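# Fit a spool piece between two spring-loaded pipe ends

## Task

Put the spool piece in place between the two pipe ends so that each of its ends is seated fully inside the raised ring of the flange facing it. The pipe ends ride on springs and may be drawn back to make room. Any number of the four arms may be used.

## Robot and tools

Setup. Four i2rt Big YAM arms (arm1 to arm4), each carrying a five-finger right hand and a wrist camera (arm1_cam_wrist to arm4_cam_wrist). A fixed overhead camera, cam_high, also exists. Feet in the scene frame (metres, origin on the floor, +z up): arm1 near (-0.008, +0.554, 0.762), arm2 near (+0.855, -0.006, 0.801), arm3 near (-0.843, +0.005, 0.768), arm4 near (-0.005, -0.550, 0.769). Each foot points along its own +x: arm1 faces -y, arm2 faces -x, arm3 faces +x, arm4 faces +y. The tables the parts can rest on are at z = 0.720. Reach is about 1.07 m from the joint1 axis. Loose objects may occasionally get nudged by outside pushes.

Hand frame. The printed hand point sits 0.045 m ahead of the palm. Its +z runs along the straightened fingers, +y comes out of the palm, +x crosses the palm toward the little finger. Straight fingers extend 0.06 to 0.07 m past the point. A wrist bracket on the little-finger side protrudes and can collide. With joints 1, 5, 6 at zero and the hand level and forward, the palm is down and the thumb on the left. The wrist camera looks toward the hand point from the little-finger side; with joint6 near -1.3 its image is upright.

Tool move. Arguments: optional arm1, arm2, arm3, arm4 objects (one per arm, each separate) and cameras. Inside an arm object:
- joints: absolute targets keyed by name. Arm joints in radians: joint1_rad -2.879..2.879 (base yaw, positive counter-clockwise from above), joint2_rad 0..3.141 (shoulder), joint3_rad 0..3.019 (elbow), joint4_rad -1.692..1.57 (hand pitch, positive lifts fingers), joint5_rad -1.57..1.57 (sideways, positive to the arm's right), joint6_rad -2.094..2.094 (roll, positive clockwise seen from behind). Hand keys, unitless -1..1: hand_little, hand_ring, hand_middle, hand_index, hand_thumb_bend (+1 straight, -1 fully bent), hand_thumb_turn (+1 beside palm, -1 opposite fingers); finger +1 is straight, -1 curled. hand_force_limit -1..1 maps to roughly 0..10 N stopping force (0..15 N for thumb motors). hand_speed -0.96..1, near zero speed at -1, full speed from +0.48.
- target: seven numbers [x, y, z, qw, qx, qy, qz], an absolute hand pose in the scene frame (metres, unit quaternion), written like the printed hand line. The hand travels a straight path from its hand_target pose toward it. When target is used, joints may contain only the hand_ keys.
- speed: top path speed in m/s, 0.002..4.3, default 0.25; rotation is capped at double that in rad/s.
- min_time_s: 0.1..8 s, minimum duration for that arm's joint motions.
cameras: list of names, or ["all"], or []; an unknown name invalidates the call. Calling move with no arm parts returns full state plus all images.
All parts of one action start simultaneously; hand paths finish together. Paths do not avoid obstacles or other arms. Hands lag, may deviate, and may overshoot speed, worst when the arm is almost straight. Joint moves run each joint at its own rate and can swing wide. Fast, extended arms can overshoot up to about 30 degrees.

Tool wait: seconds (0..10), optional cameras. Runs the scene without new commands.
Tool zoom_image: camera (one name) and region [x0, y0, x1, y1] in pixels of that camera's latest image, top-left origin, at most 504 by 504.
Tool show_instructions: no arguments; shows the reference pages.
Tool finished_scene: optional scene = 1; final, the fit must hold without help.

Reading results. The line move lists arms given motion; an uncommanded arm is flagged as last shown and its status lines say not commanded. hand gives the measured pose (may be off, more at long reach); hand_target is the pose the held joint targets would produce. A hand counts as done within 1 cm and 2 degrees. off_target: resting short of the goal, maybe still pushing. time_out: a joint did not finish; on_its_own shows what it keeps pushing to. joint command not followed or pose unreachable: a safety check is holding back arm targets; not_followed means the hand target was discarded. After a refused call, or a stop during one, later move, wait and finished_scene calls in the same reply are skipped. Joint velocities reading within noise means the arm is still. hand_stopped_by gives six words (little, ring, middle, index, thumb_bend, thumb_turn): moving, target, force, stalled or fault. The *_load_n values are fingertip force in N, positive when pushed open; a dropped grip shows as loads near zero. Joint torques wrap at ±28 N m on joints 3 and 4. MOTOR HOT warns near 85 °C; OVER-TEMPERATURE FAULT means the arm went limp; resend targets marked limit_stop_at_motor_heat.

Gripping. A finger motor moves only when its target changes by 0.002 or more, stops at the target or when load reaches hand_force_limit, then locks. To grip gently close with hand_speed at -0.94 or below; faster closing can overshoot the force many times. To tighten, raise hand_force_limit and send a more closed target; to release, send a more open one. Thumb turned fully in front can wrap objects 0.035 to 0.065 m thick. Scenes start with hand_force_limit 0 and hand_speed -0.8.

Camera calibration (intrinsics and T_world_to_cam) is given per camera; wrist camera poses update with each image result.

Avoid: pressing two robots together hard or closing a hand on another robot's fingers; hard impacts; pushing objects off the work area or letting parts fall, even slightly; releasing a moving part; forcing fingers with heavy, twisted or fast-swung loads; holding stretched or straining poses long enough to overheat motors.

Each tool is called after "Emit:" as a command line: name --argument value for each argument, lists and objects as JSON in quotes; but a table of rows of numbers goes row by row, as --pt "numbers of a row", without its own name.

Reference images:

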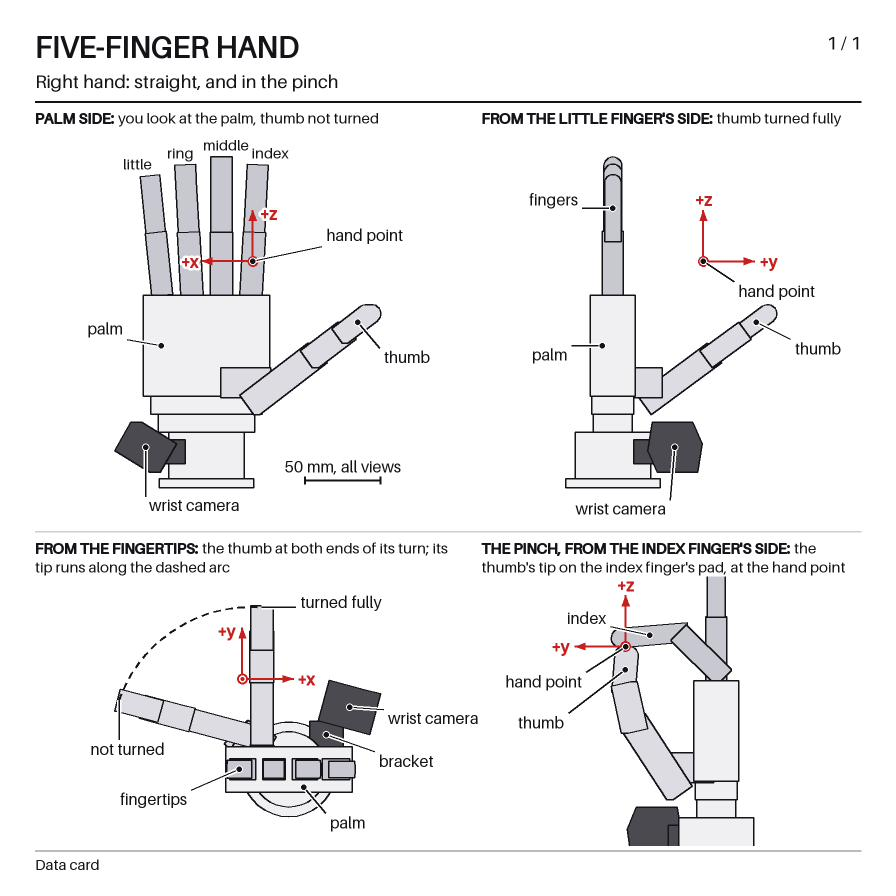

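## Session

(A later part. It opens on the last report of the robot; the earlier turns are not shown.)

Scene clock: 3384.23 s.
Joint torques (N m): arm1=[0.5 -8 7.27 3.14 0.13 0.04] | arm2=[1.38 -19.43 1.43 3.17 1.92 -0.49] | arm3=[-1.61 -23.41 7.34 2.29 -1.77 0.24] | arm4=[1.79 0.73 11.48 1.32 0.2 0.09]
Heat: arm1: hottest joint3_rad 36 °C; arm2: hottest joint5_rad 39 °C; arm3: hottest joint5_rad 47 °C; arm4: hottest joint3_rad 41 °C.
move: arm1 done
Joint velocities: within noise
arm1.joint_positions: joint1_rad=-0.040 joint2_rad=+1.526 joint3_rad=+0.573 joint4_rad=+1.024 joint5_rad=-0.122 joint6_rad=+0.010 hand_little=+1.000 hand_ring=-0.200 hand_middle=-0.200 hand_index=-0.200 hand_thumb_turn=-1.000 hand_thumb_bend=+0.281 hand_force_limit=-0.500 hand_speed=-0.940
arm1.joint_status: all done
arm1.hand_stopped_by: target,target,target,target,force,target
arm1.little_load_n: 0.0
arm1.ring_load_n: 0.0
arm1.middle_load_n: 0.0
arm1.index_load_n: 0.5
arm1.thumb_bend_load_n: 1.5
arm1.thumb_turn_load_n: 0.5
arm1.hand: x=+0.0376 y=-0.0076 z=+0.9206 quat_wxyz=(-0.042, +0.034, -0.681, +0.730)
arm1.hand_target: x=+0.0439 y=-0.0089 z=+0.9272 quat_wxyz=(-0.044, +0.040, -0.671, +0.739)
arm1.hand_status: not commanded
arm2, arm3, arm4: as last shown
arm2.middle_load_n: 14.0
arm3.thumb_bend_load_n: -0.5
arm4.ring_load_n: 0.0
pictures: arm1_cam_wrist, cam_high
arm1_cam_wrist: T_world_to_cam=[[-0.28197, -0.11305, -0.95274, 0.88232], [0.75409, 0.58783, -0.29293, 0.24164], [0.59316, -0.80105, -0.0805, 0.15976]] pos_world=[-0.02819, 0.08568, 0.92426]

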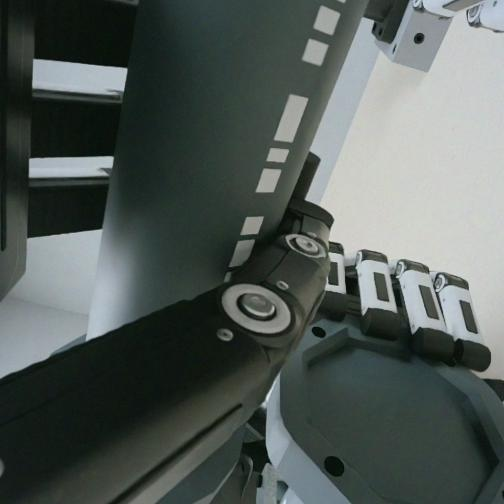

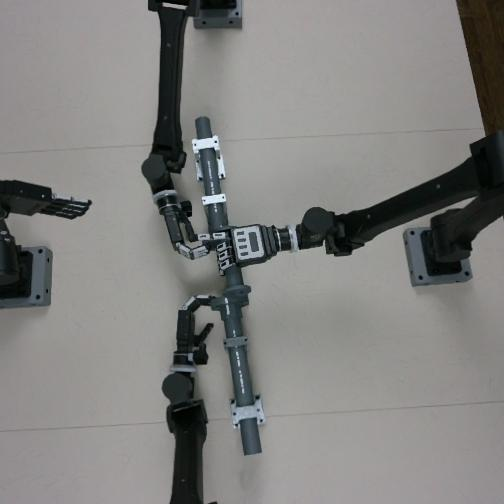

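Emit:
move --arm1 '{"joints": {"hand_index": -0.45, "hand_middle": -0.45, "hand_ring": -0.45, "hand_force_limit": -0.4, "hand_speed": -0.93}}' --cameras '["cam_high", "arm1_cam_wrist", "arm2_cam_wrist"]'

Emit:
zoom_image --camera "cam_high" --region '[190, 230, 260, 300]'

Scene clock: 3399.53 s.
Joint torques (N m): arm1=[0.44 -8 7.25 3.15 0.13 0.04] | arm2=[1.32 -19.37 1.43 3.14 1.91 -0.48] | arm3=[-1.79 -22.77 7.39 2.25 -1.77 0.22] | arm4=[1.85 0.85 11.47 1.32 0.2 0.09]
Heat: arm1: hottest joint3_rad 35 °C; arm2: hottest joint5_rad 39 °C; arm3: hottest joint5_rad 47 °C; arm4: hottest joint3_rad 41 °C.
move: arm1 off_target
Joint velocities: within noise
arm1.joint_positions: joint1_rad=-0.040 joint2_rad=+1.526 joint3_rad=+0.573 joint4_rad=+1.024 joint5_rad=-0.122 joint6_rad=+0.010 hand_little=+1.000 hand_ring=-0.450 hand_middle=-0.284 hand_index=-0.349 hand_thumb_turn=-1.000 hand_thumb_bend=+0.281 hand_force_limit=-0.400 hand_speed=-0.930
arm1.joint_status: hand_middle off_target (ended at -0.284, target -0.450); hand_index off_target (ended at -0.349, target -0.450); the others done
arm1.hand_stopped_by: target,target,force,force,force,target
arm1.little_load_n: 0.0
arm1.ring_load_n: 0.0
arm1.middle_load_n: 3.0
arm1.index_load_n: 3.5
arm1.thumb_bend_load_n: 3.5
arm1.thumb_turn_load_n: 0.0
arm1.hand: x=+0.0376 y=-0.0076 z=+0.9206 quat_wxyz=(-0.042, +0.034, -0.681, +0.730)
arm1.hand_target: x=+0.0439 y=-0.0089 z=+0.9272 quat_wxyz=(-0.044, +0.040, -0.671, +0.739)
arm1.hand_status: not commanded
arm2, arm3, arm4: as last shown
arm3.thumb_bend_load_n: 0.0
arm4.middle_load_n: -0.5
arm4.thumb_bend_load_n: 0.5
pictures: arm1_cam_wrist, arm2_cam_wrist, cam_high
arm1_cam_wrist: T_world_to_cam=[[-0.28197, -0.11305, -0.95274, 0.88232], [0.75409, 0.58783, -0.29293, 0.24164], [0.59316, -0.80105, -0.0805, 0.15976]] pos_world=[-0.02819, 0.08568, 0.92426]
arm2_cam_wrist: T_world_to_cam=[[0.11344, 0.97179, 0.20678, -0.14328], [0.51372, 0.12077, -0.84941, 0.6227], [-0.85042, 0.20258, -0.48553, 0.61914]] pos_world=[0.22289, -0.0614, 0.85917]

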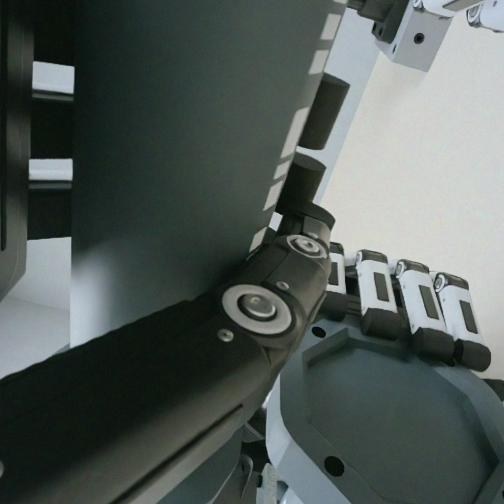

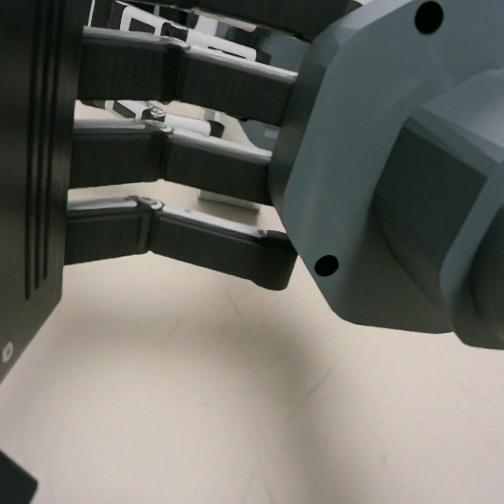

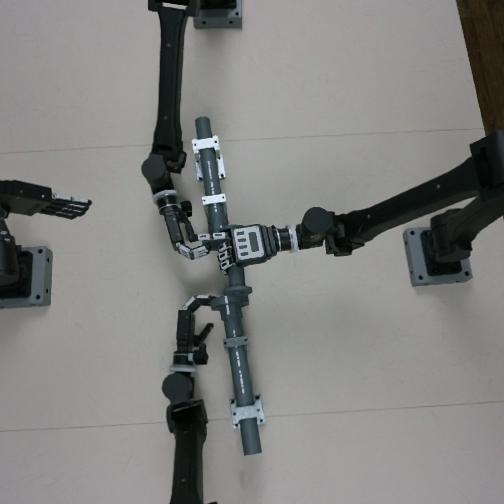

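Scaled by 7.200 from the camera's image (finer frame: 720x720).

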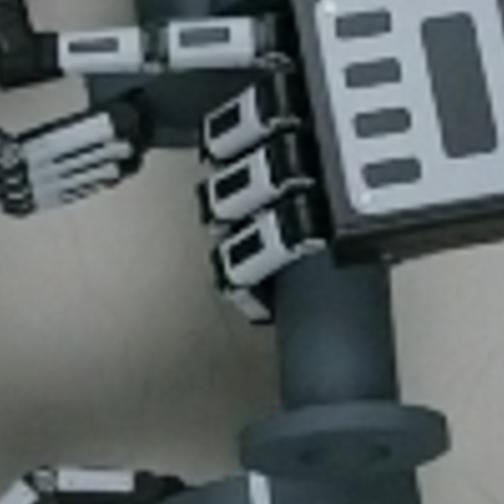

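Emit:
move --arm1 '{"joints": {"hand_index": -0.6, "hand_middle": -0.6, "hand_ring": -0.85, "hand_thumb_bend": 0.1, "hand_force_limit": -0.2, "hand_speed": -0.93}}'

Emit:
move --arm1 '{"target": [0.040, -0.013, 0.975, 0.0440, -0.0400, 0.6708, -0.7387], "speed": 0.06}' --cameras '["cam_high", "arm1_cam_wrist", "arm3_cam_wrist"]'

Emit:
zoom_image --camera "cam_high" --region '[180, 220, 270, 310]'

Scene clock: 3411.00 s.
Joint torques (N m): arm1=[0.44 -8.06 7.25 3.14 0.13 0.04] | arm2=[1.55 -19.31 1.42 3.18 1.92 -0.48] | arm3=[-2.02 -22.53 7.42 2.29 -1.79 0.23] | arm4=[1.85 0.73 11.48 1.31 0.2 0.09]
Heat: arm1: hottest joint3_rad 35 °C; arm2: hottest joint5_rad 39 °C; arm3: hottest joint5_rad 46 °C; arm4: hottest joint3_rad 41 °C.
move: arm1 off_target
Joint velocities: within noise
arm1.joint_positions: joint1_rad=-0.040 joint2_rad=+1.526 joint3_rad=+0.573 joint4_rad=+1.024 joint5_rad=-0.122 joint6_rad=+0.010 hand_little=+1.000 hand_ring=-0.850 hand_middle=-0.288 hand_index=-0.354 hand_thumb_turn=-1.000 hand_thumb_bend=+0.273 hand_force_limit=-0.200 hand_speed=-0.930
arm1.joint_status: hand_middle off_target (ended at -0.288, target -0.600); hand_index off_target (ended at -0.354, target -0.600); hand_thumb_bend off_target (ended at +0.273, target +0.100); the others done
arm1.hand_stopped_by: target,target,force,force,force,target
arm1.little_load_n: 0.0
arm1.ring_load_n: 0.5
arm1.middle_load_n: 5.0
arm1.index_load_n: 5.0
arm1.thumb_bend_load_n: 6.0
arm1.thumb_turn_load_n: 0.5
arm1.hand: x=+0.0376 y=-0.0076 z=+0.9206 quat_wxyz=(-0.042, +0.034, -0.681, +0.730)
arm1.hand_target: x=+0.0439 y=-0.0089 z=+0.9272 quat_wxyz=(-0.044, +0.040, -0.671, +0.739)
arm1.hand_status: not commanded
arm2: as last shown
arm3.joint_positions: joint1_rad=-0.219 joint2_rad=+2.284 joint3_rad=+1.529 joint4_rad=+0.726 joint5_rad=-0.475 joint6_rad=+1.539 hand_little=-0.200 hand_ring=-0.202 hand_middle=-0.203 hand_index=-0.204 hand_thumb_turn=+1.000 hand_thumb_bend=+0.200 hand_force_limit=+0.200 hand_speed=-0.500
arm3.joint_status: not commanded
arm3.hand_stopped_by: target,target,target,target,target,target
arm3.little_load_n: 0.0
arm3.ring_load_n: 11.5
arm3.middle_load_n: 5.5
arm3.index_load_n: 0.0
arm3.thumb_bend_load_n: 0.5
arm3.thumb_turn_load_n: 0.0
arm3.hand: x=-0.0150 y=-0.0658 z=+0.8993 quat_wxyz=(-0.694, +0.083, -0.712, -0.071)
arm3.hand_target: x=-0.0198 y=-0.0770 z=+0.9176 quat_wxyz=(-0.702, +0.086, -0.702, -0.085)
arm3.hand_status: not commanded
arm4.joint_positions: joint1_rad=+0.155 joint2_rad=+0.556 joint3_rad=+1.077 joint4_rad=-1.357 joint5_rad=+0.103 joint6_rad=-1.470 hand_little=+1.000 hand_ring=+1.000 hand_middle=+1.000 hand_index=+1.000 hand_thumb_turn=+1.000 hand_thumb_bend=+1.000 hand_force_limit=+0.000 hand_speed=-0.800
arm4.joint_status: not commanded
arm4.hand_stopped_by: target,target,target,target,target,target
arm4.little_load_n: 0.0
arm4.ring_load_n: 0.0
arm4.middle_load_n: 0.0
arm4.index_load_n: 0.0
arm4.thumb_bend_load_n: 0.0
arm4.thumb_turn_load_n: 0.0
arm4.hand: x=+0.0332 y=-0.3288 z=+1.1311 quat_wxyz=(-0.259, +0.647, +0.668, +0.260)
arm4.hand_target: x=+0.0304 y=-0.3302 z=+1.1495 quat_wxyz=(-0.275, +0.643, +0.663, +0.266)
arm4.hand_status: not commanded
pictures: none

Scene clock: 3412.43 s.
Joint torques (N m): arm1=[-0.32 -8.82 12.21 2.03 -0.04 0.05] | arm2=[1.26 -19.49 1.35 3.17 1.93 -0.49] | arm3=[-1.79 -22.95 7.41 2.26 -1.77 0.19] | arm4=[1.79 0.79 11.48 1.32 0.2 0.09]
Heat: arm1: hottest joint3_rad 35 °C; arm2: hottest joint5_rad 39 °C; arm3: hottest joint5_rad 46 °C; arm4: hottest joint3_rad 41 °C.
move: arm1 off_target
Joint velocities: within noise
arm1.joint_positions: joint1_rad=-0.040 joint2_rad=+1.415 joint3_rad=+0.573 joint4_rad=+0.875 joint5_rad=-0.129 joint6_rad=+0.010 hand_little=+1.000 hand_ring=-0.850 hand_middle=-0.288 hand_index=-0.354 hand_thumb_turn=-1.000 hand_thumb_bend=+0.273 hand_force_limit=-0.200 hand_speed=-0.930
arm1.joint_status: not commanded
arm1.hand_stopped_by: target,target,force,force,force,target
arm1.little_load_n: 0.0
arm1.ring_load_n: 1.0
arm1.middle_load_n: 5.0
arm1.index_load_n: 4.5
arm1.thumb_bend_load_n: 6.5
arm1.thumb_turn_load_n: 0.5
arm1.hand: x=+0.0389 y=+0.0040 z=+0.9402 quat_wxyz=(-0.045, +0.036, -0.695, +0.717)
arm1.hand_target: x=+0.0399 y=-0.0109 z=+0.9755 quat_wxyz=(-0.044, +0.040, -0.671, +0.739)
arm1.hand_status: off_target (0.039 m and 3.7 deg from the pose sent, 0.055 m and 1.7 deg at the start)
arm2, arm3, arm4: as last shown
arm2.little_load_n: 7.0
arm2.middle_load_n: 13.5
arm3.ring_load_n: 11.0
arm3.thumb_bend_load_n: 0.0
pictures: arm1_cam_wrist, arm3_cam_wrist, cam_high
arm1_cam_wrist: T_world_to_cam=[[-0.28116, -0.0787, -0.95643, 0.90604], [0.74995, 0.60382, -0.27014, 0.21822], [0.59877, -0.79323, -0.11075, 0.1979]] pos_world=[-0.02741, 0.09651, 0.94743]
arm3_cam_wrist: T_world_to_cam=[[-0.24392, 0.94767, -0.20599, 0.24476], [-0.50567, 0.05697, 0.86084, -0.77968], [0.82753, 0.31414, 0.46531, -0.26845]] pos_world=[-0.11241, -0.10321, 0.84652]

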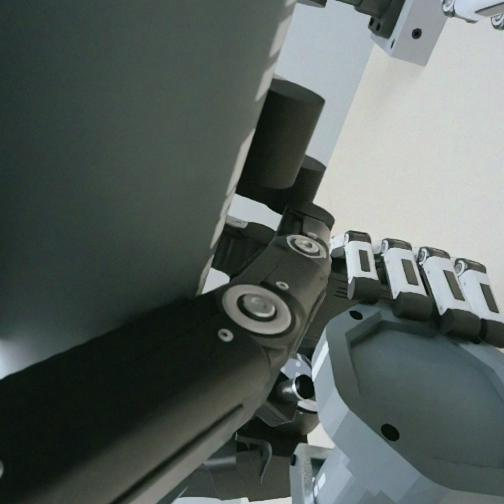

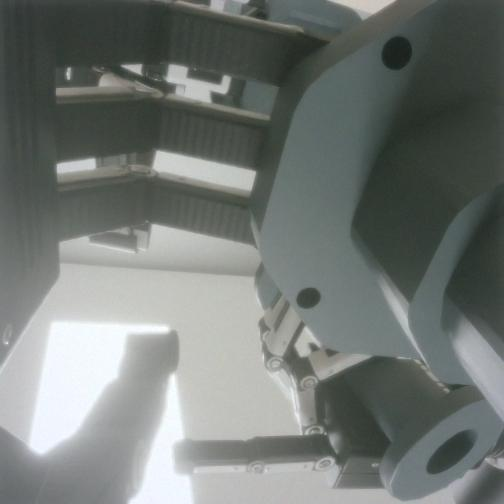

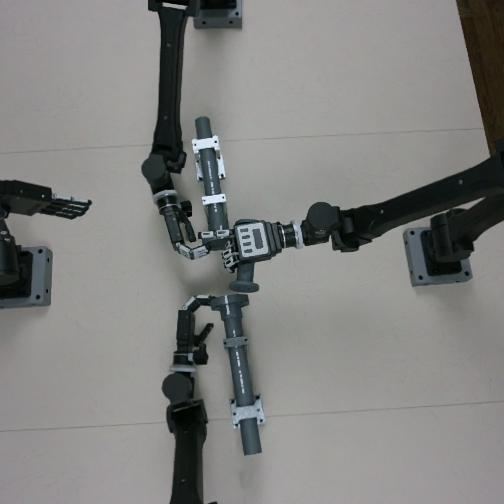

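Scaled by 5.600 from the camera's image (finer frame: 720x720).

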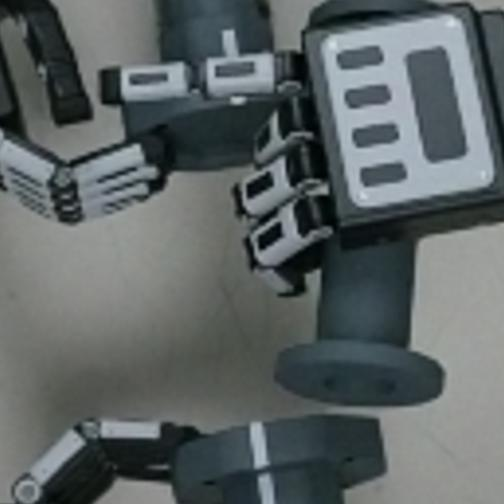

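Emit:
move --arm1 '{"target": [0.049, -0.046, 0.985, 0.1143, -0.1038, 0.6639, -0.7311], "speed": 0.1}' --cameras '["cam_high", "arm1_cam_wrist", "arm3_cam_wrist", "arm4_cam_wrist"]'

Emit:
zoom_image --camera "cam_high" --region '[180, 220, 270, 310]'

Scene clock: 3457.30 s.
Joint torques (N m): arm1=[-1.32 -8.53 12.77 1.98 -0.01 0.17] | arm2=[1.44 -19.66 1.44 3.22 1.92 -0.48] | arm3=[-1.79 -23.41 7.32 2.33 -1.79 0.21] | arm4=[1.85 0.79 11.48 1.32 0.19 0.09]
Heat: arm1: hottest joint3_rad 38 °C; arm2: hottest joint5_rad 39 °C; arm3: hottest joint5_rad 46 °C; arm4: hottest joint3_rad 41 °C.
move: arm1 off_target
Joint velocities: within noise
arm1.joint_positions: joint1_rad=-0.089 joint2_rad=+1.492 joint3_rad=+0.710 joint4_rad=+0.839 joint5_rad=-0.382 joint6_rad=+0.022 hand_little=+1.000 hand_ring=-0.850 hand_middle=-0.288 hand_index=-0.354 hand_thumb_turn=-1.000 hand_thumb_bend=+0.273 hand_force_limit=-0.200 hand_speed=-0.930
arm1.joint_status: not commanded
arm1.hand_stopped_by: target,target,force,force,force,target
arm1.little_load_n: 0.5
arm1.ring_load_n: 1.0
arm1.middle_load_n: 4.5
arm1.index_load_n: 5.0
arm1.thumb_bend_load_n: 6.0
arm1.thumb_turn_load_n: 0.0
arm1.hand: x=+0.0560 y=-0.0275 z=+0.9597 quat_wxyz=(-0.118, +0.107, -0.680, +0.716)
arm1.hand_target: x=+0.0487 y=-0.0441 z=+0.9852 quat_wxyz=(-0.114, +0.104, -0.664, +0.731)
arm1.hand_status: off_target (0.032 m and 2.6 deg from the pose sent, 0.068 m and 11.8 deg at the start)
arm2, arm3, arm4: as last shown
arm2.little_load_n: 6.5
arm2.index_load_n: 1.0
arm3.ring_load_n: 11.5
pictures: arm1_cam_wrist, arm3_cam_wrist, arm4_cam_wrist, cam_high
arm1_cam_wrist: T_world_to_cam=[[-0.25738, -0.15437, -0.9539, 0.92116], [0.61272, 0.73726, -0.28464, 0.25493], [0.74722, -0.65773, -0.09517, 0.14541]] pos_world=[-0.02777, 0.04989, 0.9651]
arm3_cam_wrist: T_world_to_cam=[[-0.24392, 0.94767, -0.20599, 0.24476], [-0.50567, 0.05697, 0.86084, -0.77968], [0.82753, 0.31414, 0.46531, -0.26845]] pos_world=[-0.11241, -0.10321, 0.84652]
arm4_cam_wrist: T_world_to_cam=[[0.94556, 0.29522, 0.13693, -0.08628], [0.3185, -0.9259, -0.20314, -0.08499], [0.06681, 0.2357, -0.96953, 1.28396]] pos_world=[0.02287, -0.35585, 1.23939]

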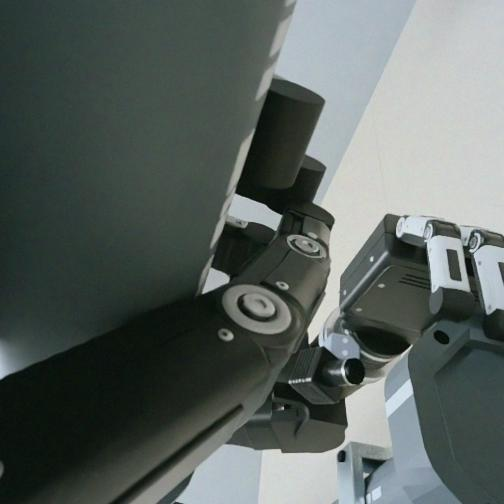

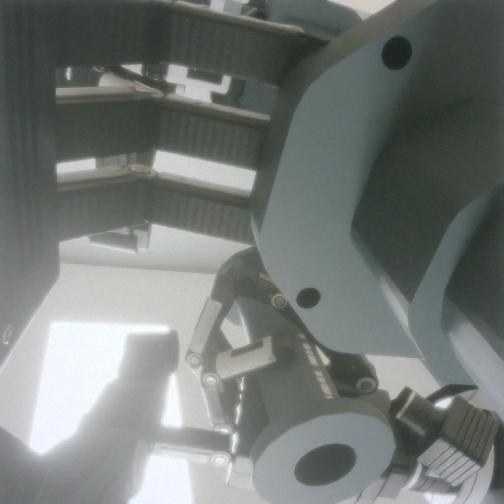

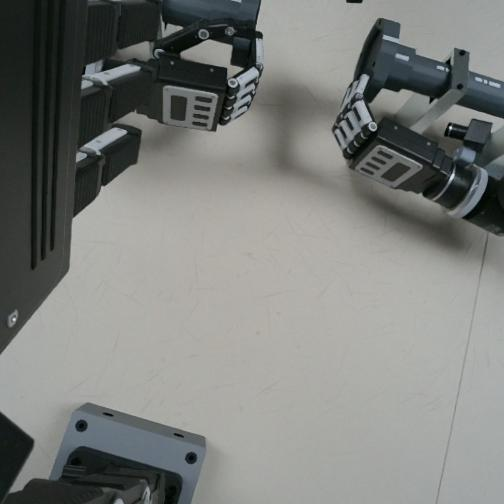

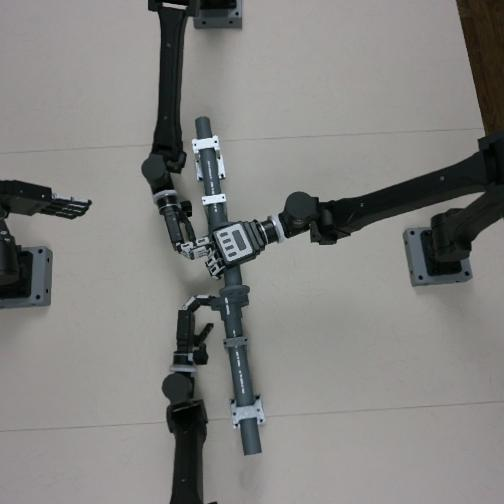

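Scaled by 5.600 from the camera's image (finer frame: 720x720).

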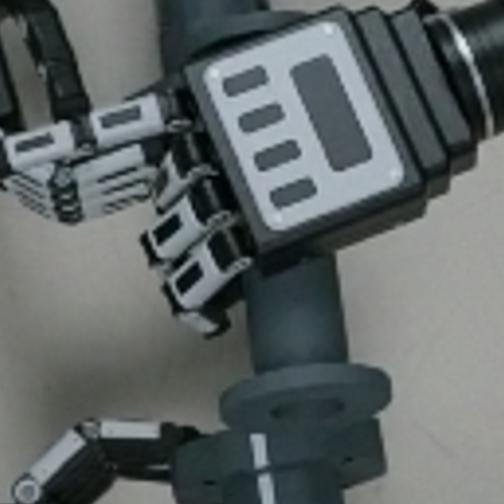

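Emit:
move --arm1 '{"target": [0.048, -0.048, 0.957, 0.1252, -0.1137, 0.6623, -0.7293], "speed": 0.08}' --arm4 '{"target": [0.030, -0.250, 1.150, 0.275, -0.643, -0.663, -0.266], "speed": 0.15}' --cameras '["cam_high", "arm4_cam_wrist"]'

Emit:
zoom_image --camera "cam_high" --region '[180, 220, 270, 310]'

Emit:
zoom_image --camera "arm4_cam_wrist" --region '[130, 0, 430, 300]'

Scene clock: 3493.20 s.
Joint torques (N m): arm1=[-1.38 -9.35 11.21 3.08 -0.03 0.16] | arm2=[1.44 -19.25 1.4 3.19 1.92 -0.48] | arm3=[-1.96 -23 7.34 2.22 -1.78 0.2] | arm4=[-0.26 -2.2 12.45 2.44 -0.09 -0.18]
Heat: arm1: hottest joint3_rad 42 °C; arm2: hottest joint5_rad 39 °C; arm3: hottest joint5_rad 45 °C; arm4: hottest joint3_rad 41 °C.
move: arm1 off_target; arm4 off_target
Joint velocities: within noise
arm1.joint_positions: joint1_rad=-0.103 joint2_rad=+1.571 joint3_rad=+0.710 joint4_rad=+0.897 joint5_rad=-0.426 joint6_rad=+0.027 hand_little=+1.000 hand_ring=-0.850 hand_middle=-0.288 hand_index=-0.354 hand_thumb_turn=-1.000 hand_thumb_bend=+0.273 hand_force_limit=-0.200 hand_speed=-0.930
arm1.joint_status: not commanded
arm1.hand_stopped_by: target,target,force,force,force,target
arm1.little_load_n: 0.0
arm1.ring_load_n: 1.0
arm1.middle_load_n: 4.5
arm1.index_load_n: 5.0
arm1.thumb_bend_load_n: 6.5
arm1.thumb_turn_load_n: 0.5
arm1.hand: x=+0.0557 y=-0.0311 z=+0.9296 quat_wxyz=(-0.131, +0.115, -0.686, +0.707)
arm1.hand_target: x=+0.0479 y=-0.0463 z=+0.9572 quat_wxyz=(-0.125, +0.114, -0.663, +0.729)
arm1.hand_status: off_target (0.033 m and 3.8 deg from the pose sent, 0.022 m and 2.8 deg at the start)
arm2, arm3: as last shown
arm2.middle_load_n: 14.0
arm2.index_load_n: 0.5
arm4.joint_positions: joint1_rad=+0.109 joint2_rad=+0.741 joint3_rad=+1.110 joint4_rad=-1.233 joint5_rad=+0.057 joint6_rad=-1.499 hand_little=+1.000 hand_ring=+1.000 hand_middle=+1.000 hand_index=+1.000 hand_thumb_turn=+1.000 hand_thumb_bend=+1.000 hand_force_limit=+0.000 hand_speed=-0.800
arm4.joint_status: not commanded
arm4.hand_stopped_by: target,target,target,target,target,target
arm4.little_load_n: 0.0
arm4.ring_load_n: 0.0
arm4.middle_load_n: 0.0
arm4.index_load_n: 0.0
arm4.thumb_bend_load_n: 0.0
arm4.thumb_turn_load_n: 0.0
arm4.hand: x=+0.0266 y=-0.2582 z=+1.1217 quat_wxyz=(-0.253, +0.651, +0.673, +0.244)
arm4.hand_target: x=+0.0298 y=-0.2513 z=+1.1497 quat_wxyz=(-0.275, +0.643, +0.663, +0.266)
arm4.hand_status: off_target (0.030 m and 3.8 deg from the pose sent, 0.081 m and 2.1 deg at the start)
pictures: arm4_cam_wrist, cam_high
arm4_cam_wrist: T_world_to_cam=[[0.94503, 0.30541, 0.11675, -0.07435], [0.3223, -0.93026, -0.17535, -0.05179], [0.05506, 0.20334, -0.97756, 1.25958]] pos_world=[0.01761, -0.2816, 1.23092]

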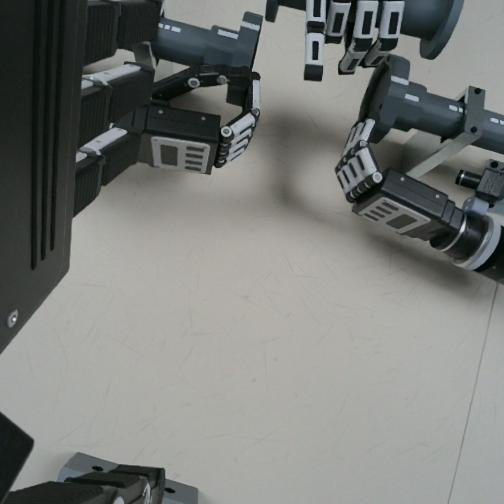

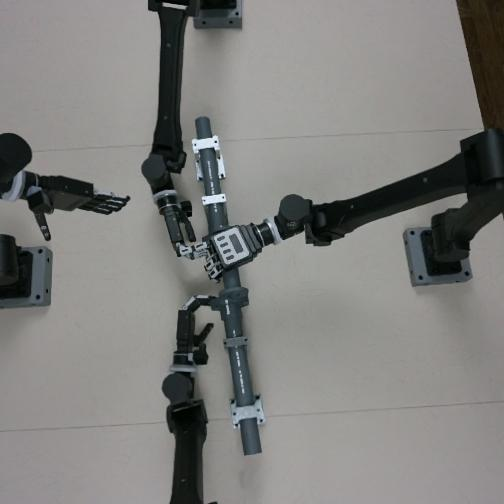

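Scaled by 5.600 from the camera's image (finer frame: 720x720).

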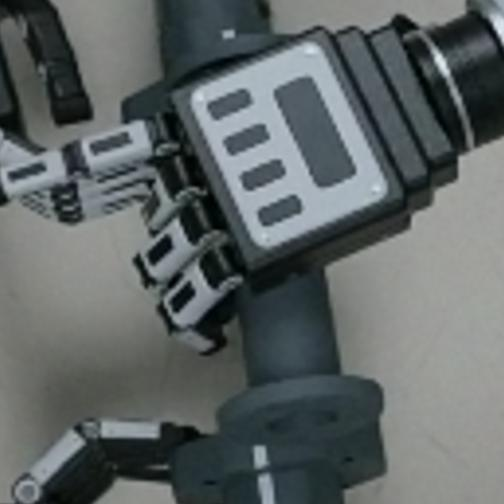

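Scaled by 1.680 from the camera's image (finer frame: 720x720).

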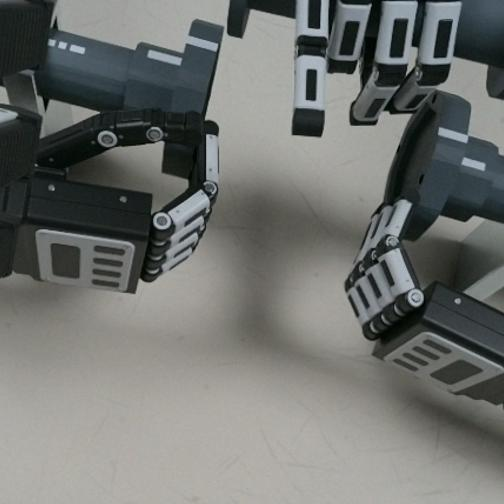

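Emit:
move --arm1 '{"target": [0.048, -0.049, 0.930, 0.1252, -0.1137, 0.6623, -0.7293], "speed": 0.06}' --cameras '["cam_high", "arm4_cam_wrist"]'

Emit:
zoom_image --camera "cam_high" --region '[180, 220, 270, 310]'

Emit:
zoom_image --camera "arm4_cam_wrist" --region '[200, 0, 500, 200]'

Scene clock: 3513.87 s.
Joint torques (N m): arm1=[-1.38 -10.05 9.46 3.11 0.01 0.17] | arm2=[1.49 -19.43 1.37 3.18 1.92 -0.49] | arm3=[-1.67 -23.3 7.38 2.21 -1.77 0.2] | arm4=[-0.26 -2.14 12.45 2.44 -0.1 -0.16]
Heat: arm1: hottest joint3_rad 42 °C; arm2: hottest joint5_rad 39 °C; arm3: hottest joint5_rad 45 °C; arm4: hottest joint3_rad 43 °C.
move: arm1 off_target
Joint velocities: within noise
arm1.joint_positions: joint1_rad=-0.103 joint2_rad=+1.644 joint3_rad=+0.710 joint4_rad=+0.982 joint5_rad=-0.426 joint6_rad=+0.027 hand_little=+1.000 hand_ring=-0.850 hand_middle=-0.288 hand_index=-0.354 hand_thumb_turn=-1.000 hand_thumb_bend=+0.273 hand_force_limit=-0.200 hand_speed=-0.930
arm1.joint_status: not commanded
arm1.hand_stopped_by: target,target,force,force,force,target
arm1.little_load_n: 0.0
arm1.ring_load_n: 1.0
arm1.middle_load_n: 5.0
arm1.index_load_n: 5.0
arm1.thumb_bend_load_n: 6.5
arm1.thumb_turn_load_n: 0.5
arm1.hand: x=+0.0555 y=-0.0372 z=+0.9094 quat_wxyz=(-0.130, +0.116, -0.681, +0.711)
arm1.hand_target: x=+0.0480 y=-0.0481 z=+0.9300 quat_wxyz=(-0.125, +0.114, -0.663, +0.729)
arm1.hand_status: off_target (0.025 m and 3.1 deg from the pose sent, 0.020 m and 3.8 deg at the start)
arm2.joint_positions: joint1_rad=+0.241 joint2_rad=+2.274 joint3_rad=+1.155 joint4_rad=+1.120 joint5_rad=+0.358 joint6_rad=-1.519 hand_little=-0.199 hand_ring=-0.199 hand_middle=-0.198 hand_index=-0.200 hand_thumb_turn=+1.000 hand_thumb_bend=+1.000 hand_force_limit=+0.200 hand_speed=-0.500
arm2.joint_status: not commanded
arm2.hand_stopped_by: target,target,target,target,target,target
arm2.little_load_n: 6.5
arm2.ring_load_n: 11.5
arm2.middle_load_n: 13.5
arm2.index_load_n: 0.5
arm2.thumb_bend_load_n: 0.0
arm2.thumb_turn_load_n: 0.0
arm2.hand: x=+0.1237 y=-0.0359 z=+0.8052 quat_wxyz=(-0.710, +0.067, +0.700, +0.037)
arm2.hand_target: x=+0.1482 y=-0.0354 z=+0.7990 quat_wxyz=(-0.704, +0.064, +0.705, +0.064)
arm2.hand_status: not commanded
arm3, arm4: as last shown
arm3.index_load_n: 0.5
arm4.index_load_n: 0.5
arm4.hand: x=+0.0266 y=-0.2581 z=+1.1217 quat_wxyz=(-0.253, +0.651, +0.673, +0.244)
pictures: arm4_cam_wrist, cam_high
arm4_cam_wrist: T_world_to_cam=[[0.94492, 0.30567, 0.11699, -0.07457], [0.3226, -0.93017, -0.17524, -0.05191], [0.05525, 0.20333, -0.97755, 1.25957]] pos_world=[0.01761, -0.2816, 1.23092]

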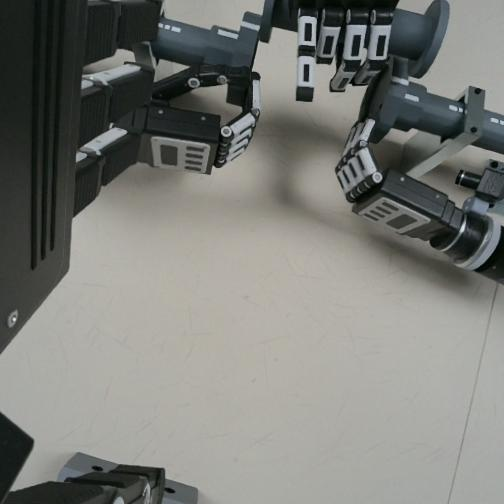

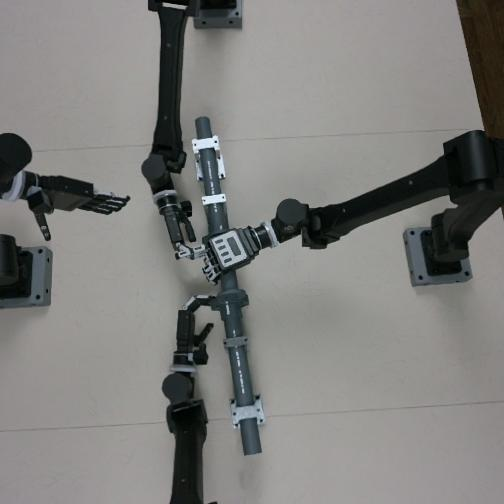

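Scaled by 5.600 from the camera's image (finer frame: 720x720).

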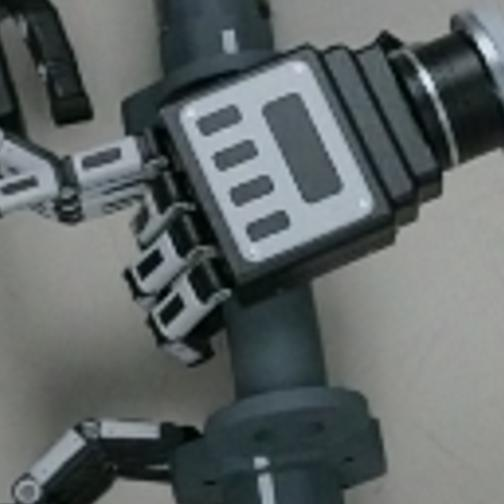

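Scaled by 1.680 from the camera's image (finer frame: 720x720).

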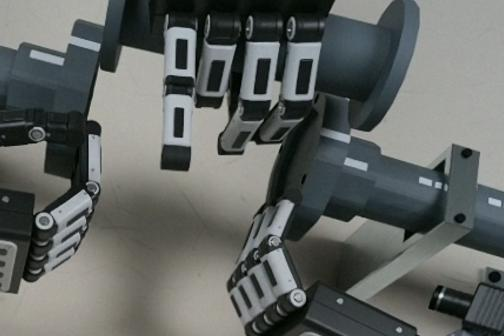

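Emit:
move --cameras '["cam_high","arm4_cam_wrist","arm1_cam_wrist"]'

Emit:
zoom_image --camera "cam_high" --region '[150, 200, 290, 340]'

Emit:
zoom_image --camera "arm4_cam_wrist" --region '[200, 0, 500, 200]'

Scene clock: 3564.07 s.
Joint torques (N m): arm1=[-1.44 -9.93 9.46 3.07 0.02 0.17] | arm2=[1.32 -19.37 1.36 3.21 1.93 -0.48] | arm3=[-2.08 -22.83 7.41 2.25 -1.76 0.2] | arm4=[-0.26 -2.14 12.45 2.44 -0.1 -0.17]
Heat: arm1: hottest joint3_rad 40 °C; arm2: hottest joint5_rad 40 °C; arm3: hottest joint5_rad 44 °C; arm4: hottest joint3_rad 45 °C.
Joint velocities: within noise
arm1.joint_positions: joint1_rad=-0.103 joint2_rad=+1.644 joint3_rad=+0.710 joint4_rad=+0.982 joint5_rad=-0.426 joint6_rad=+0.027 hand_little=+1.000 hand_ring=-0.850 hand_middle=-0.288 hand_index=-0.354 hand_thumb_turn=-1.000 hand_thumb_bend=+0.273 hand_force_limit=-0.200 hand_speed=-0.930
arm1.joint_status: not commanded
arm1.hand_stopped_by: target,target,force,force,force,target
arm1.little_load_n: 0.0
arm1.ring_load_n: 1.0
arm1.middle_load_n: 4.5
arm1.index_load_n: 5.0
arm1.thumb_bend_load_n: 6.0
arm1.thumb_turn_load_n: 0.0
arm1.hand: x=+0.0555 y=-0.0372 z=+0.9094 quat_wxyz=(-0.130, +0.116, -0.681, +0.711) (m; scene frame)
arm1.hand_target: x=+0.0480 y=-0.0481 z=+0.9300 quat_wxyz=(-0.125, +0.114, -0.663, +0.729) (m; scene frame)
arm1.hand_status: off_target (0.025 m and 3.1 deg from the pose sent, 0.020 m and 3.8 deg at the start)
arm2.joint_positions: joint1_rad=+0.241 joint2_rad=+2.274 joint3_rad=+1.155 joint4_rad=+1.120 joint5_rad=+0.358 joint6_rad=-1.519 hand_little=-0.199 hand_ring=-0.199 hand_middle=-0.198 hand_index=-0.200 hand_thumb_turn=+1.000 hand_thumb_bend=+1.000 hand_force_limit=+0.200 hand_speed=-0.500
arm2.joint_status: not commanded
arm2.hand_stopped_by: target,target,target,target,target,target
arm2.little_load_n: 7.0
arm2.ring_load_n: 11.5
arm2.middle_load_n: 14.0
arm2.index_load_n: 1.0
arm2.thumb_bend_load_n: 0.0
arm2.thumb_turn_load_n: 0.5
arm2.hand: x=+0.1237 y=-0.0359 z=+0.8052 quat_wxyz=(-0.710, +0.067, +0.700, +0.037) (m; scene frame)
arm2.hand_target: x=+0.1482 y=-0.0354 z=+0.7990 quat_wxyz=(-0.704, +0.064, +0.705, +0.064) (m; scene frame)
arm2.hand_status: not commanded
arm3.joint_positions: joint1_rad=-0.219 joint2_rad=+2.284 joint3_rad=+1.529 joint4_rad=+0.726 joint5_rad=-0.475 joint6_rad=+1.539 hand_little=-0.200 hand_ring=-0.202 hand_middle=-0.203 hand_index=-0.204 hand_thumb_turn=+1.000 hand_thumb_bend=+0.200 hand_force_limit=+0.200 hand_speed=-0.500
arm3.joint_status: not commanded
arm3.hand_stopped_by: target,target,target,target,target,target
arm3.little_load_n: 0.0
arm3.ring_load_n: 11.5
arm3.middle_load_n: 5.5
arm3.index_load_n: 0.0
arm3.thumb_bend_load_n: 0.0
arm3.thumb_turn_load_n: 0.0
arm3.hand: x=-0.0150 y=-0.0658 z=+0.8993 quat_wxyz=(-0.694, +0.083, -0.712, -0.071) (m; scene frame)
arm3.hand_target: x=-0.0198 y=-0.0770 z=+0.9176 quat_wxyz=(-0.702, +0.086, -0.702, -0.085) (m; scene frame)
arm3.hand_status: not commanded
arm4.joint_positions: joint1_rad=+0.109 joint2_rad=+0.741 joint3_rad=+1.110 joint4_rad=-1.233 joint5_rad=+0.057 joint6_rad=-1.499 hand_little=+1.000 hand_ring=+1.000 hand_middle=+1.000 hand_index=+1.000 hand_thumb_turn=+1.000 hand_thumb_bend=+1.000 hand_force_limit=+0.000 hand_speed=-0.800
arm4.joint_status: not commanded
arm4.hand_stopped_by: target,target,target,target,target,target
arm4.little_load_n: 0.0
arm4.ring_load_n: 0.0
arm4.middle_load_n: 0.0
arm4.index_load_n: 0.0
arm4.thumb_bend_load_n: 0.0
arm4.thumb_turn_load_n: 0.0
arm4.hand: x=+0.0266 y=-0.2581 z=+1.1217 quat_wxyz=(-0.253, +0.651, +0.673, +0.244) (m; scene frame)
arm4.hand_target: x=+0.0298 y=-0.2513 z=+1.1497 quat_wxyz=(-0.275, +0.643, +0.663, +0.266) (m; scene frame)
arm4.hand_status: not commanded
pictures: arm1_cam_wrist, arm4_cam_wrist, cam_high
camera_calibration:
arm1_cam_wrist: T_world_to_cam=[[-0.24976, -0.15279, -0.95618, 0.87323], [0.58998, 0.759, -0.27539, 0.24184], [0.76782, -0.63291, -0.09943, 0.13822]] pos_world=[-0.03071, 0.03735, 0.91531]
arm4_cam_wrist: T_world_to_cam=[[0.94492, 0.30567, 0.11699, -0.07457], [0.3226, -0.93017, -0.17524, -0.05191], [0.05525, 0.20333, -0.97755, 1.25957]] pos_world=[0.01761, -0.2816, 1.23092]

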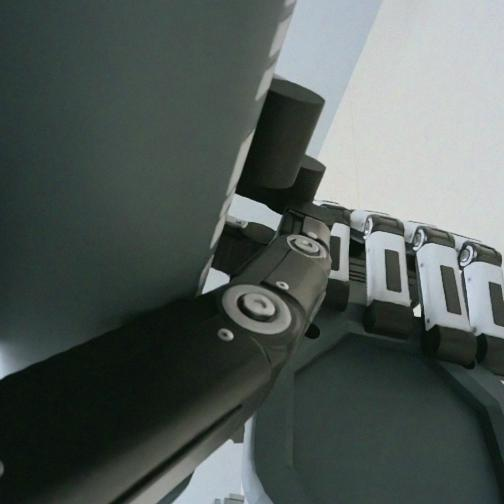

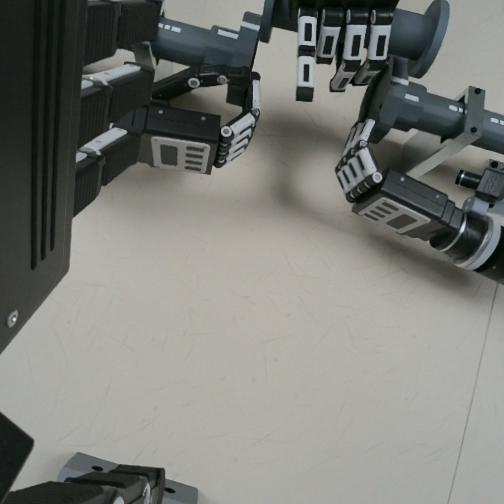

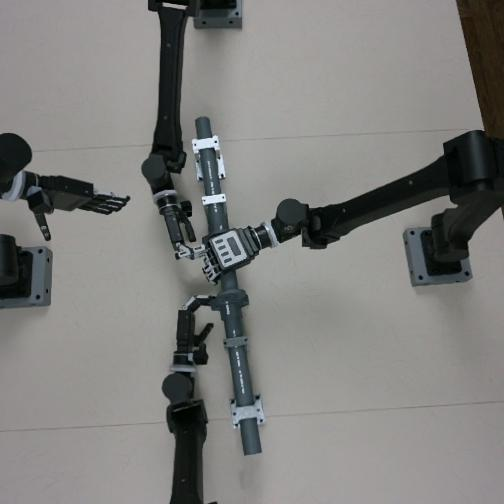

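Scaled by 3.600 from the camera's image (finer frame: 720x720).

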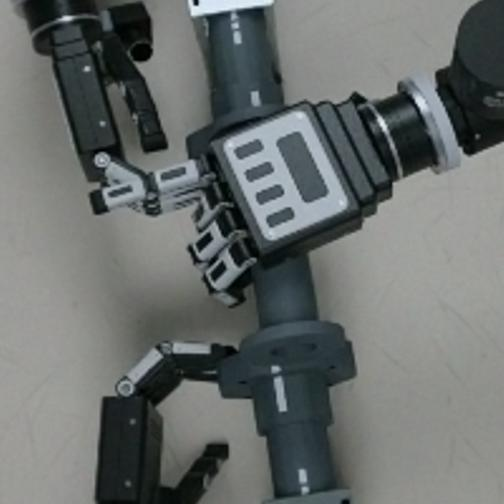

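Scaled by 1.680 from the camera's image (finer frame: 720x720).

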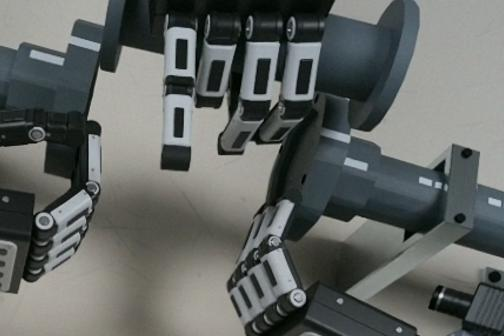

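Emit:
zoom_image --camera "cam_high" --region '[195, 270, 265, 340]'

Emit:
zoom_image --camera "arm4_cam_wrist" --region '[300, 0, 504, 160]'

Scaled by 7.200 from the camera's image (finer frame: 720x720).

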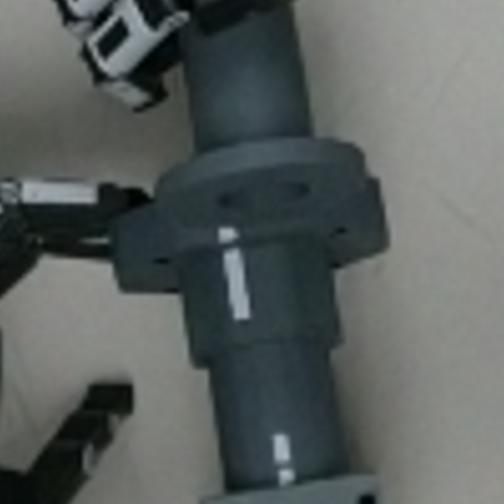

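Scaled by 2.471 from the camera's image (finer frame: 720x720).

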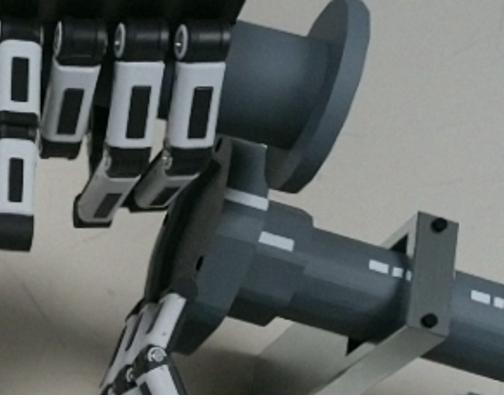

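Emit:
move --cameras '["arm2_cam_wrist","arm3_cam_wrist"]'

Scene clock: 3631.67 s.
Joint torques (N m): arm1=[-1.32 -10.05 9.43 3.11 0.01 0.17] | arm2=[1.61 -19.37 1.48 3.17 1.9 -0.48] | arm3=[-1.96 -23 7.32 2.33 -1.79 0.2] | arm4=[-0.26 -2.2 12.44 2.44 -0.1 -0.16]
Heat: arm1: hottest joint3_rad 39 °C; arm2: hottest joint5_rad 40 °C; arm3: hottest joint5_rad 44 °C; arm4: hottest joint3_rad 45 °C.
Joint velocities: within noise
arm1.joint_positions: joint1_rad=-0.103 joint2_rad=+1.644 joint3_rad=+0.710 joint4_rad=+0.982 joint5_rad=-0.426 joint6_rad=+0.027 hand_little=+1.000 hand_ring=-0.850 hand_middle=-0.288 hand_index=-0.354 hand_thumb_turn=-1.000 hand_thumb_bend=+0.273 hand_force_limit=-0.200 hand_speed=-0.930
arm1.joint_status: not commanded
arm1.hand_stopped_by: target,target,force,force,force,target
arm1.little_load_n: 0.0
arm1.ring_load_n: 1.0
arm1.middle_load_n: 5.0
arm1.index_load_n: 5.0
arm1.thumb_bend_load_n: 6.0
arm1.thumb_turn_load_n: 0.5
arm1.hand: x=+0.0555 y=-0.0372 z=+0.9094 quat_wxyz=(-0.130, +0.116, -0.681, +0.711) (m; scene frame)
arm1.hand_target: x=+0.0480 y=-0.0481 z=+0.9300 quat_wxyz=(-0.125, +0.114, -0.663, +0.729) (m; scene frame)
arm1.hand_status: off_target (0.025 m and 3.1 deg from the pose sent, 0.020 m and 3.8 deg at the start)
arm2.joint_positions: joint1_rad=+0.241 joint2_rad=+2.274 joint3_rad=+1.155 joint4_rad=+1.120 joint5_rad=+0.358 joint6_rad=-1.519 hand_little=-0.199 hand_ring=-0.199 hand_middle=-0.198 hand_index=-0.200 hand_thumb_turn=+1.000 hand_thumb_bend=+1.000 hand_force_limit=+0.200 hand_speed=-0.500
arm2.joint_status: not commanded
arm2.hand_stopped_by: target,target,target,target,target,target
arm2.little_load_n: 6.5
arm2.ring_load_n: 11.5
arm2.middle_load_n: 14.0
arm2.index_load_n: 0.5
arm2.thumb_bend_load_n: 0.0
arm2.thumb_turn_load_n: 0.0
arm2.hand: x=+0.1237 y=-0.0359 z=+0.8052 quat_wxyz=(-0.710, +0.067, +0.700, +0.037) (m; scene frame)
arm2.hand_target: x=+0.1482 y=-0.0354 z=+0.7990 quat_wxyz=(-0.704, +0.064, +0.705, +0.064) (m; scene frame)
arm2.hand_status: not commanded
arm3.joint_positions: joint1_rad=-0.219 joint2_rad=+2.284 joint3_rad=+1.529 joint4_rad=+0.726 joint5_rad=-0.475 joint6_rad=+1.539 hand_little=-0.200 hand_ring=-0.202 hand_middle=-0.203 hand_index=-0.204 hand_thumb_turn=+1.000 hand_thumb_bend=+0.200 hand_force_limit=+0.200 hand_speed=-0.500
arm3.joint_status: not commanded
arm3.hand_stopped_by: target,target,target,target,target,target
arm3.little_load_n: 0.0
arm3.ring_load_n: 11.0
arm3.middle_load_n: 5.5
arm3.index_load_n: 0.0
arm3.thumb_bend_load_n: 0.0
arm3.thumb_turn_load_n: 0.0
arm3.hand: x=-0.0150 y=-0.0658 z=+0.8993 quat_wxyz=(-0.694, +0.083, -0.712, -0.071) (m; scene frame)
arm3.hand_target: x=-0.0198 y=-0.0770 z=+0.9176 quat_wxyz=(-0.702, +0.086, -0.702, -0.085) (m; scene frame)
arm3.hand_status: not commanded
arm4.joint_positions: joint1_rad=+0.109 joint2_rad=+0.741 joint3_rad=+1.110 joint4_rad=-1.233 joint5_rad=+0.057 joint6_rad=-1.499 hand_little=+1.000 hand_ring=+1.000 hand_middle=+1.000 hand_index=+1.000 hand_thumb_turn=+1.000 hand_thumb_bend=+1.000 hand_force_limit=+0.000 hand_speed=-0.800
arm4.joint_status: not commanded
arm4.hand_stopped_by: target,target,target,target,target,target
arm4.little_load_n: 0.0
arm4.ring_load_n: 0.0
arm4.middle_load_n: 0.0
arm4.index_load_n: 0.0
arm4.thumb_bend_load_n: -0.5
arm4.thumb_turn_load_n: 0.0
arm4.hand: x=+0.0266 y=-0.2581 z=+1.1217 quat_wxyz=(-0.253, +0.651, +0.673, +0.244) (m; scene frame)
arm4.hand_target: x=+0.0298 y=-0.2513 z=+1.1497 quat_wxyz=(-0.275, +0.643, +0.663, +0.266) (m; scene frame)
arm4.hand_status: not commanded
pictures: arm2_cam_wrist, arm3_cam_wrist
camera_calibration:
arm2_cam_wrist: T_world_to_cam=[[0.11344, 0.97179, 0.20678, -0.14328], [0.51372, 0.12077, -0.84941, 0.6227], [-0.85042, 0.20258, -0.48553, 0.61914]] pos_world=[0.22289, -0.0614, 0.85917]
arm3_cam_wrist: T_world_to_cam=[[-0.24392, 0.94767, -0.20599, 0.24476], [-0.50567, 0.05697, 0.86084, -0.77968], [0.82753, 0.31414, 0.46531, -0.26845]] pos_world=[-0.11241, -0.10321, 0.84652]

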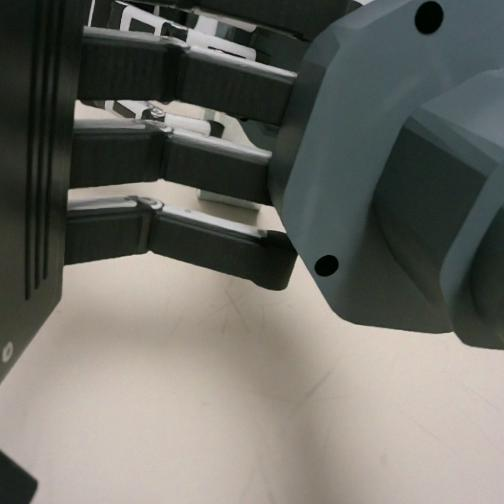

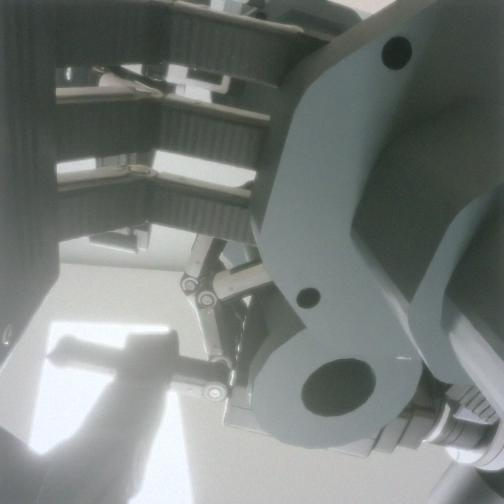

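Emit:
zoom_image --camera "arm3_cam_wrist" --region '[220, 220, 480, 480]'

Emit:
zoom_image --camera "arm2_cam_wrist" --region '[150, 0, 504, 350]'

Scaled by 1.938 from the camera's image (finer frame: 720x720).

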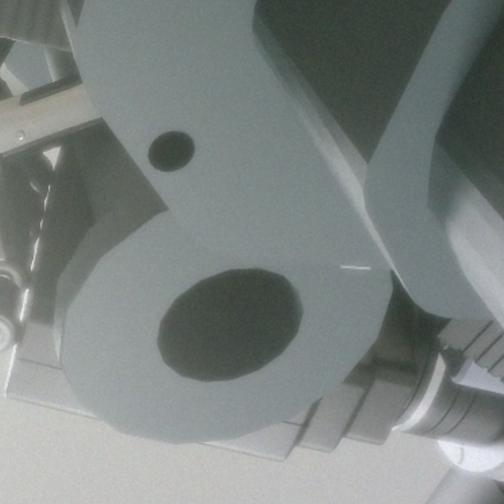

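Scaled by 1.424 from the camera's image (finer frame: 720x720).

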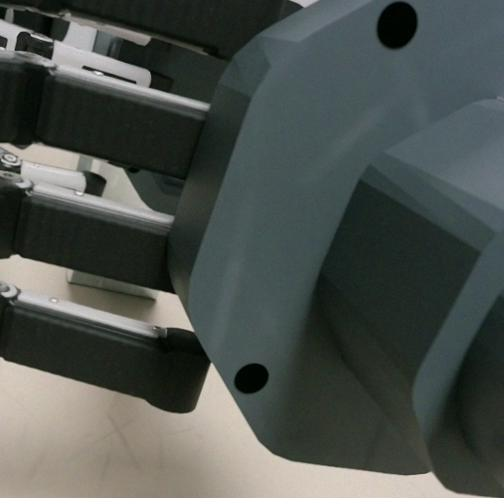

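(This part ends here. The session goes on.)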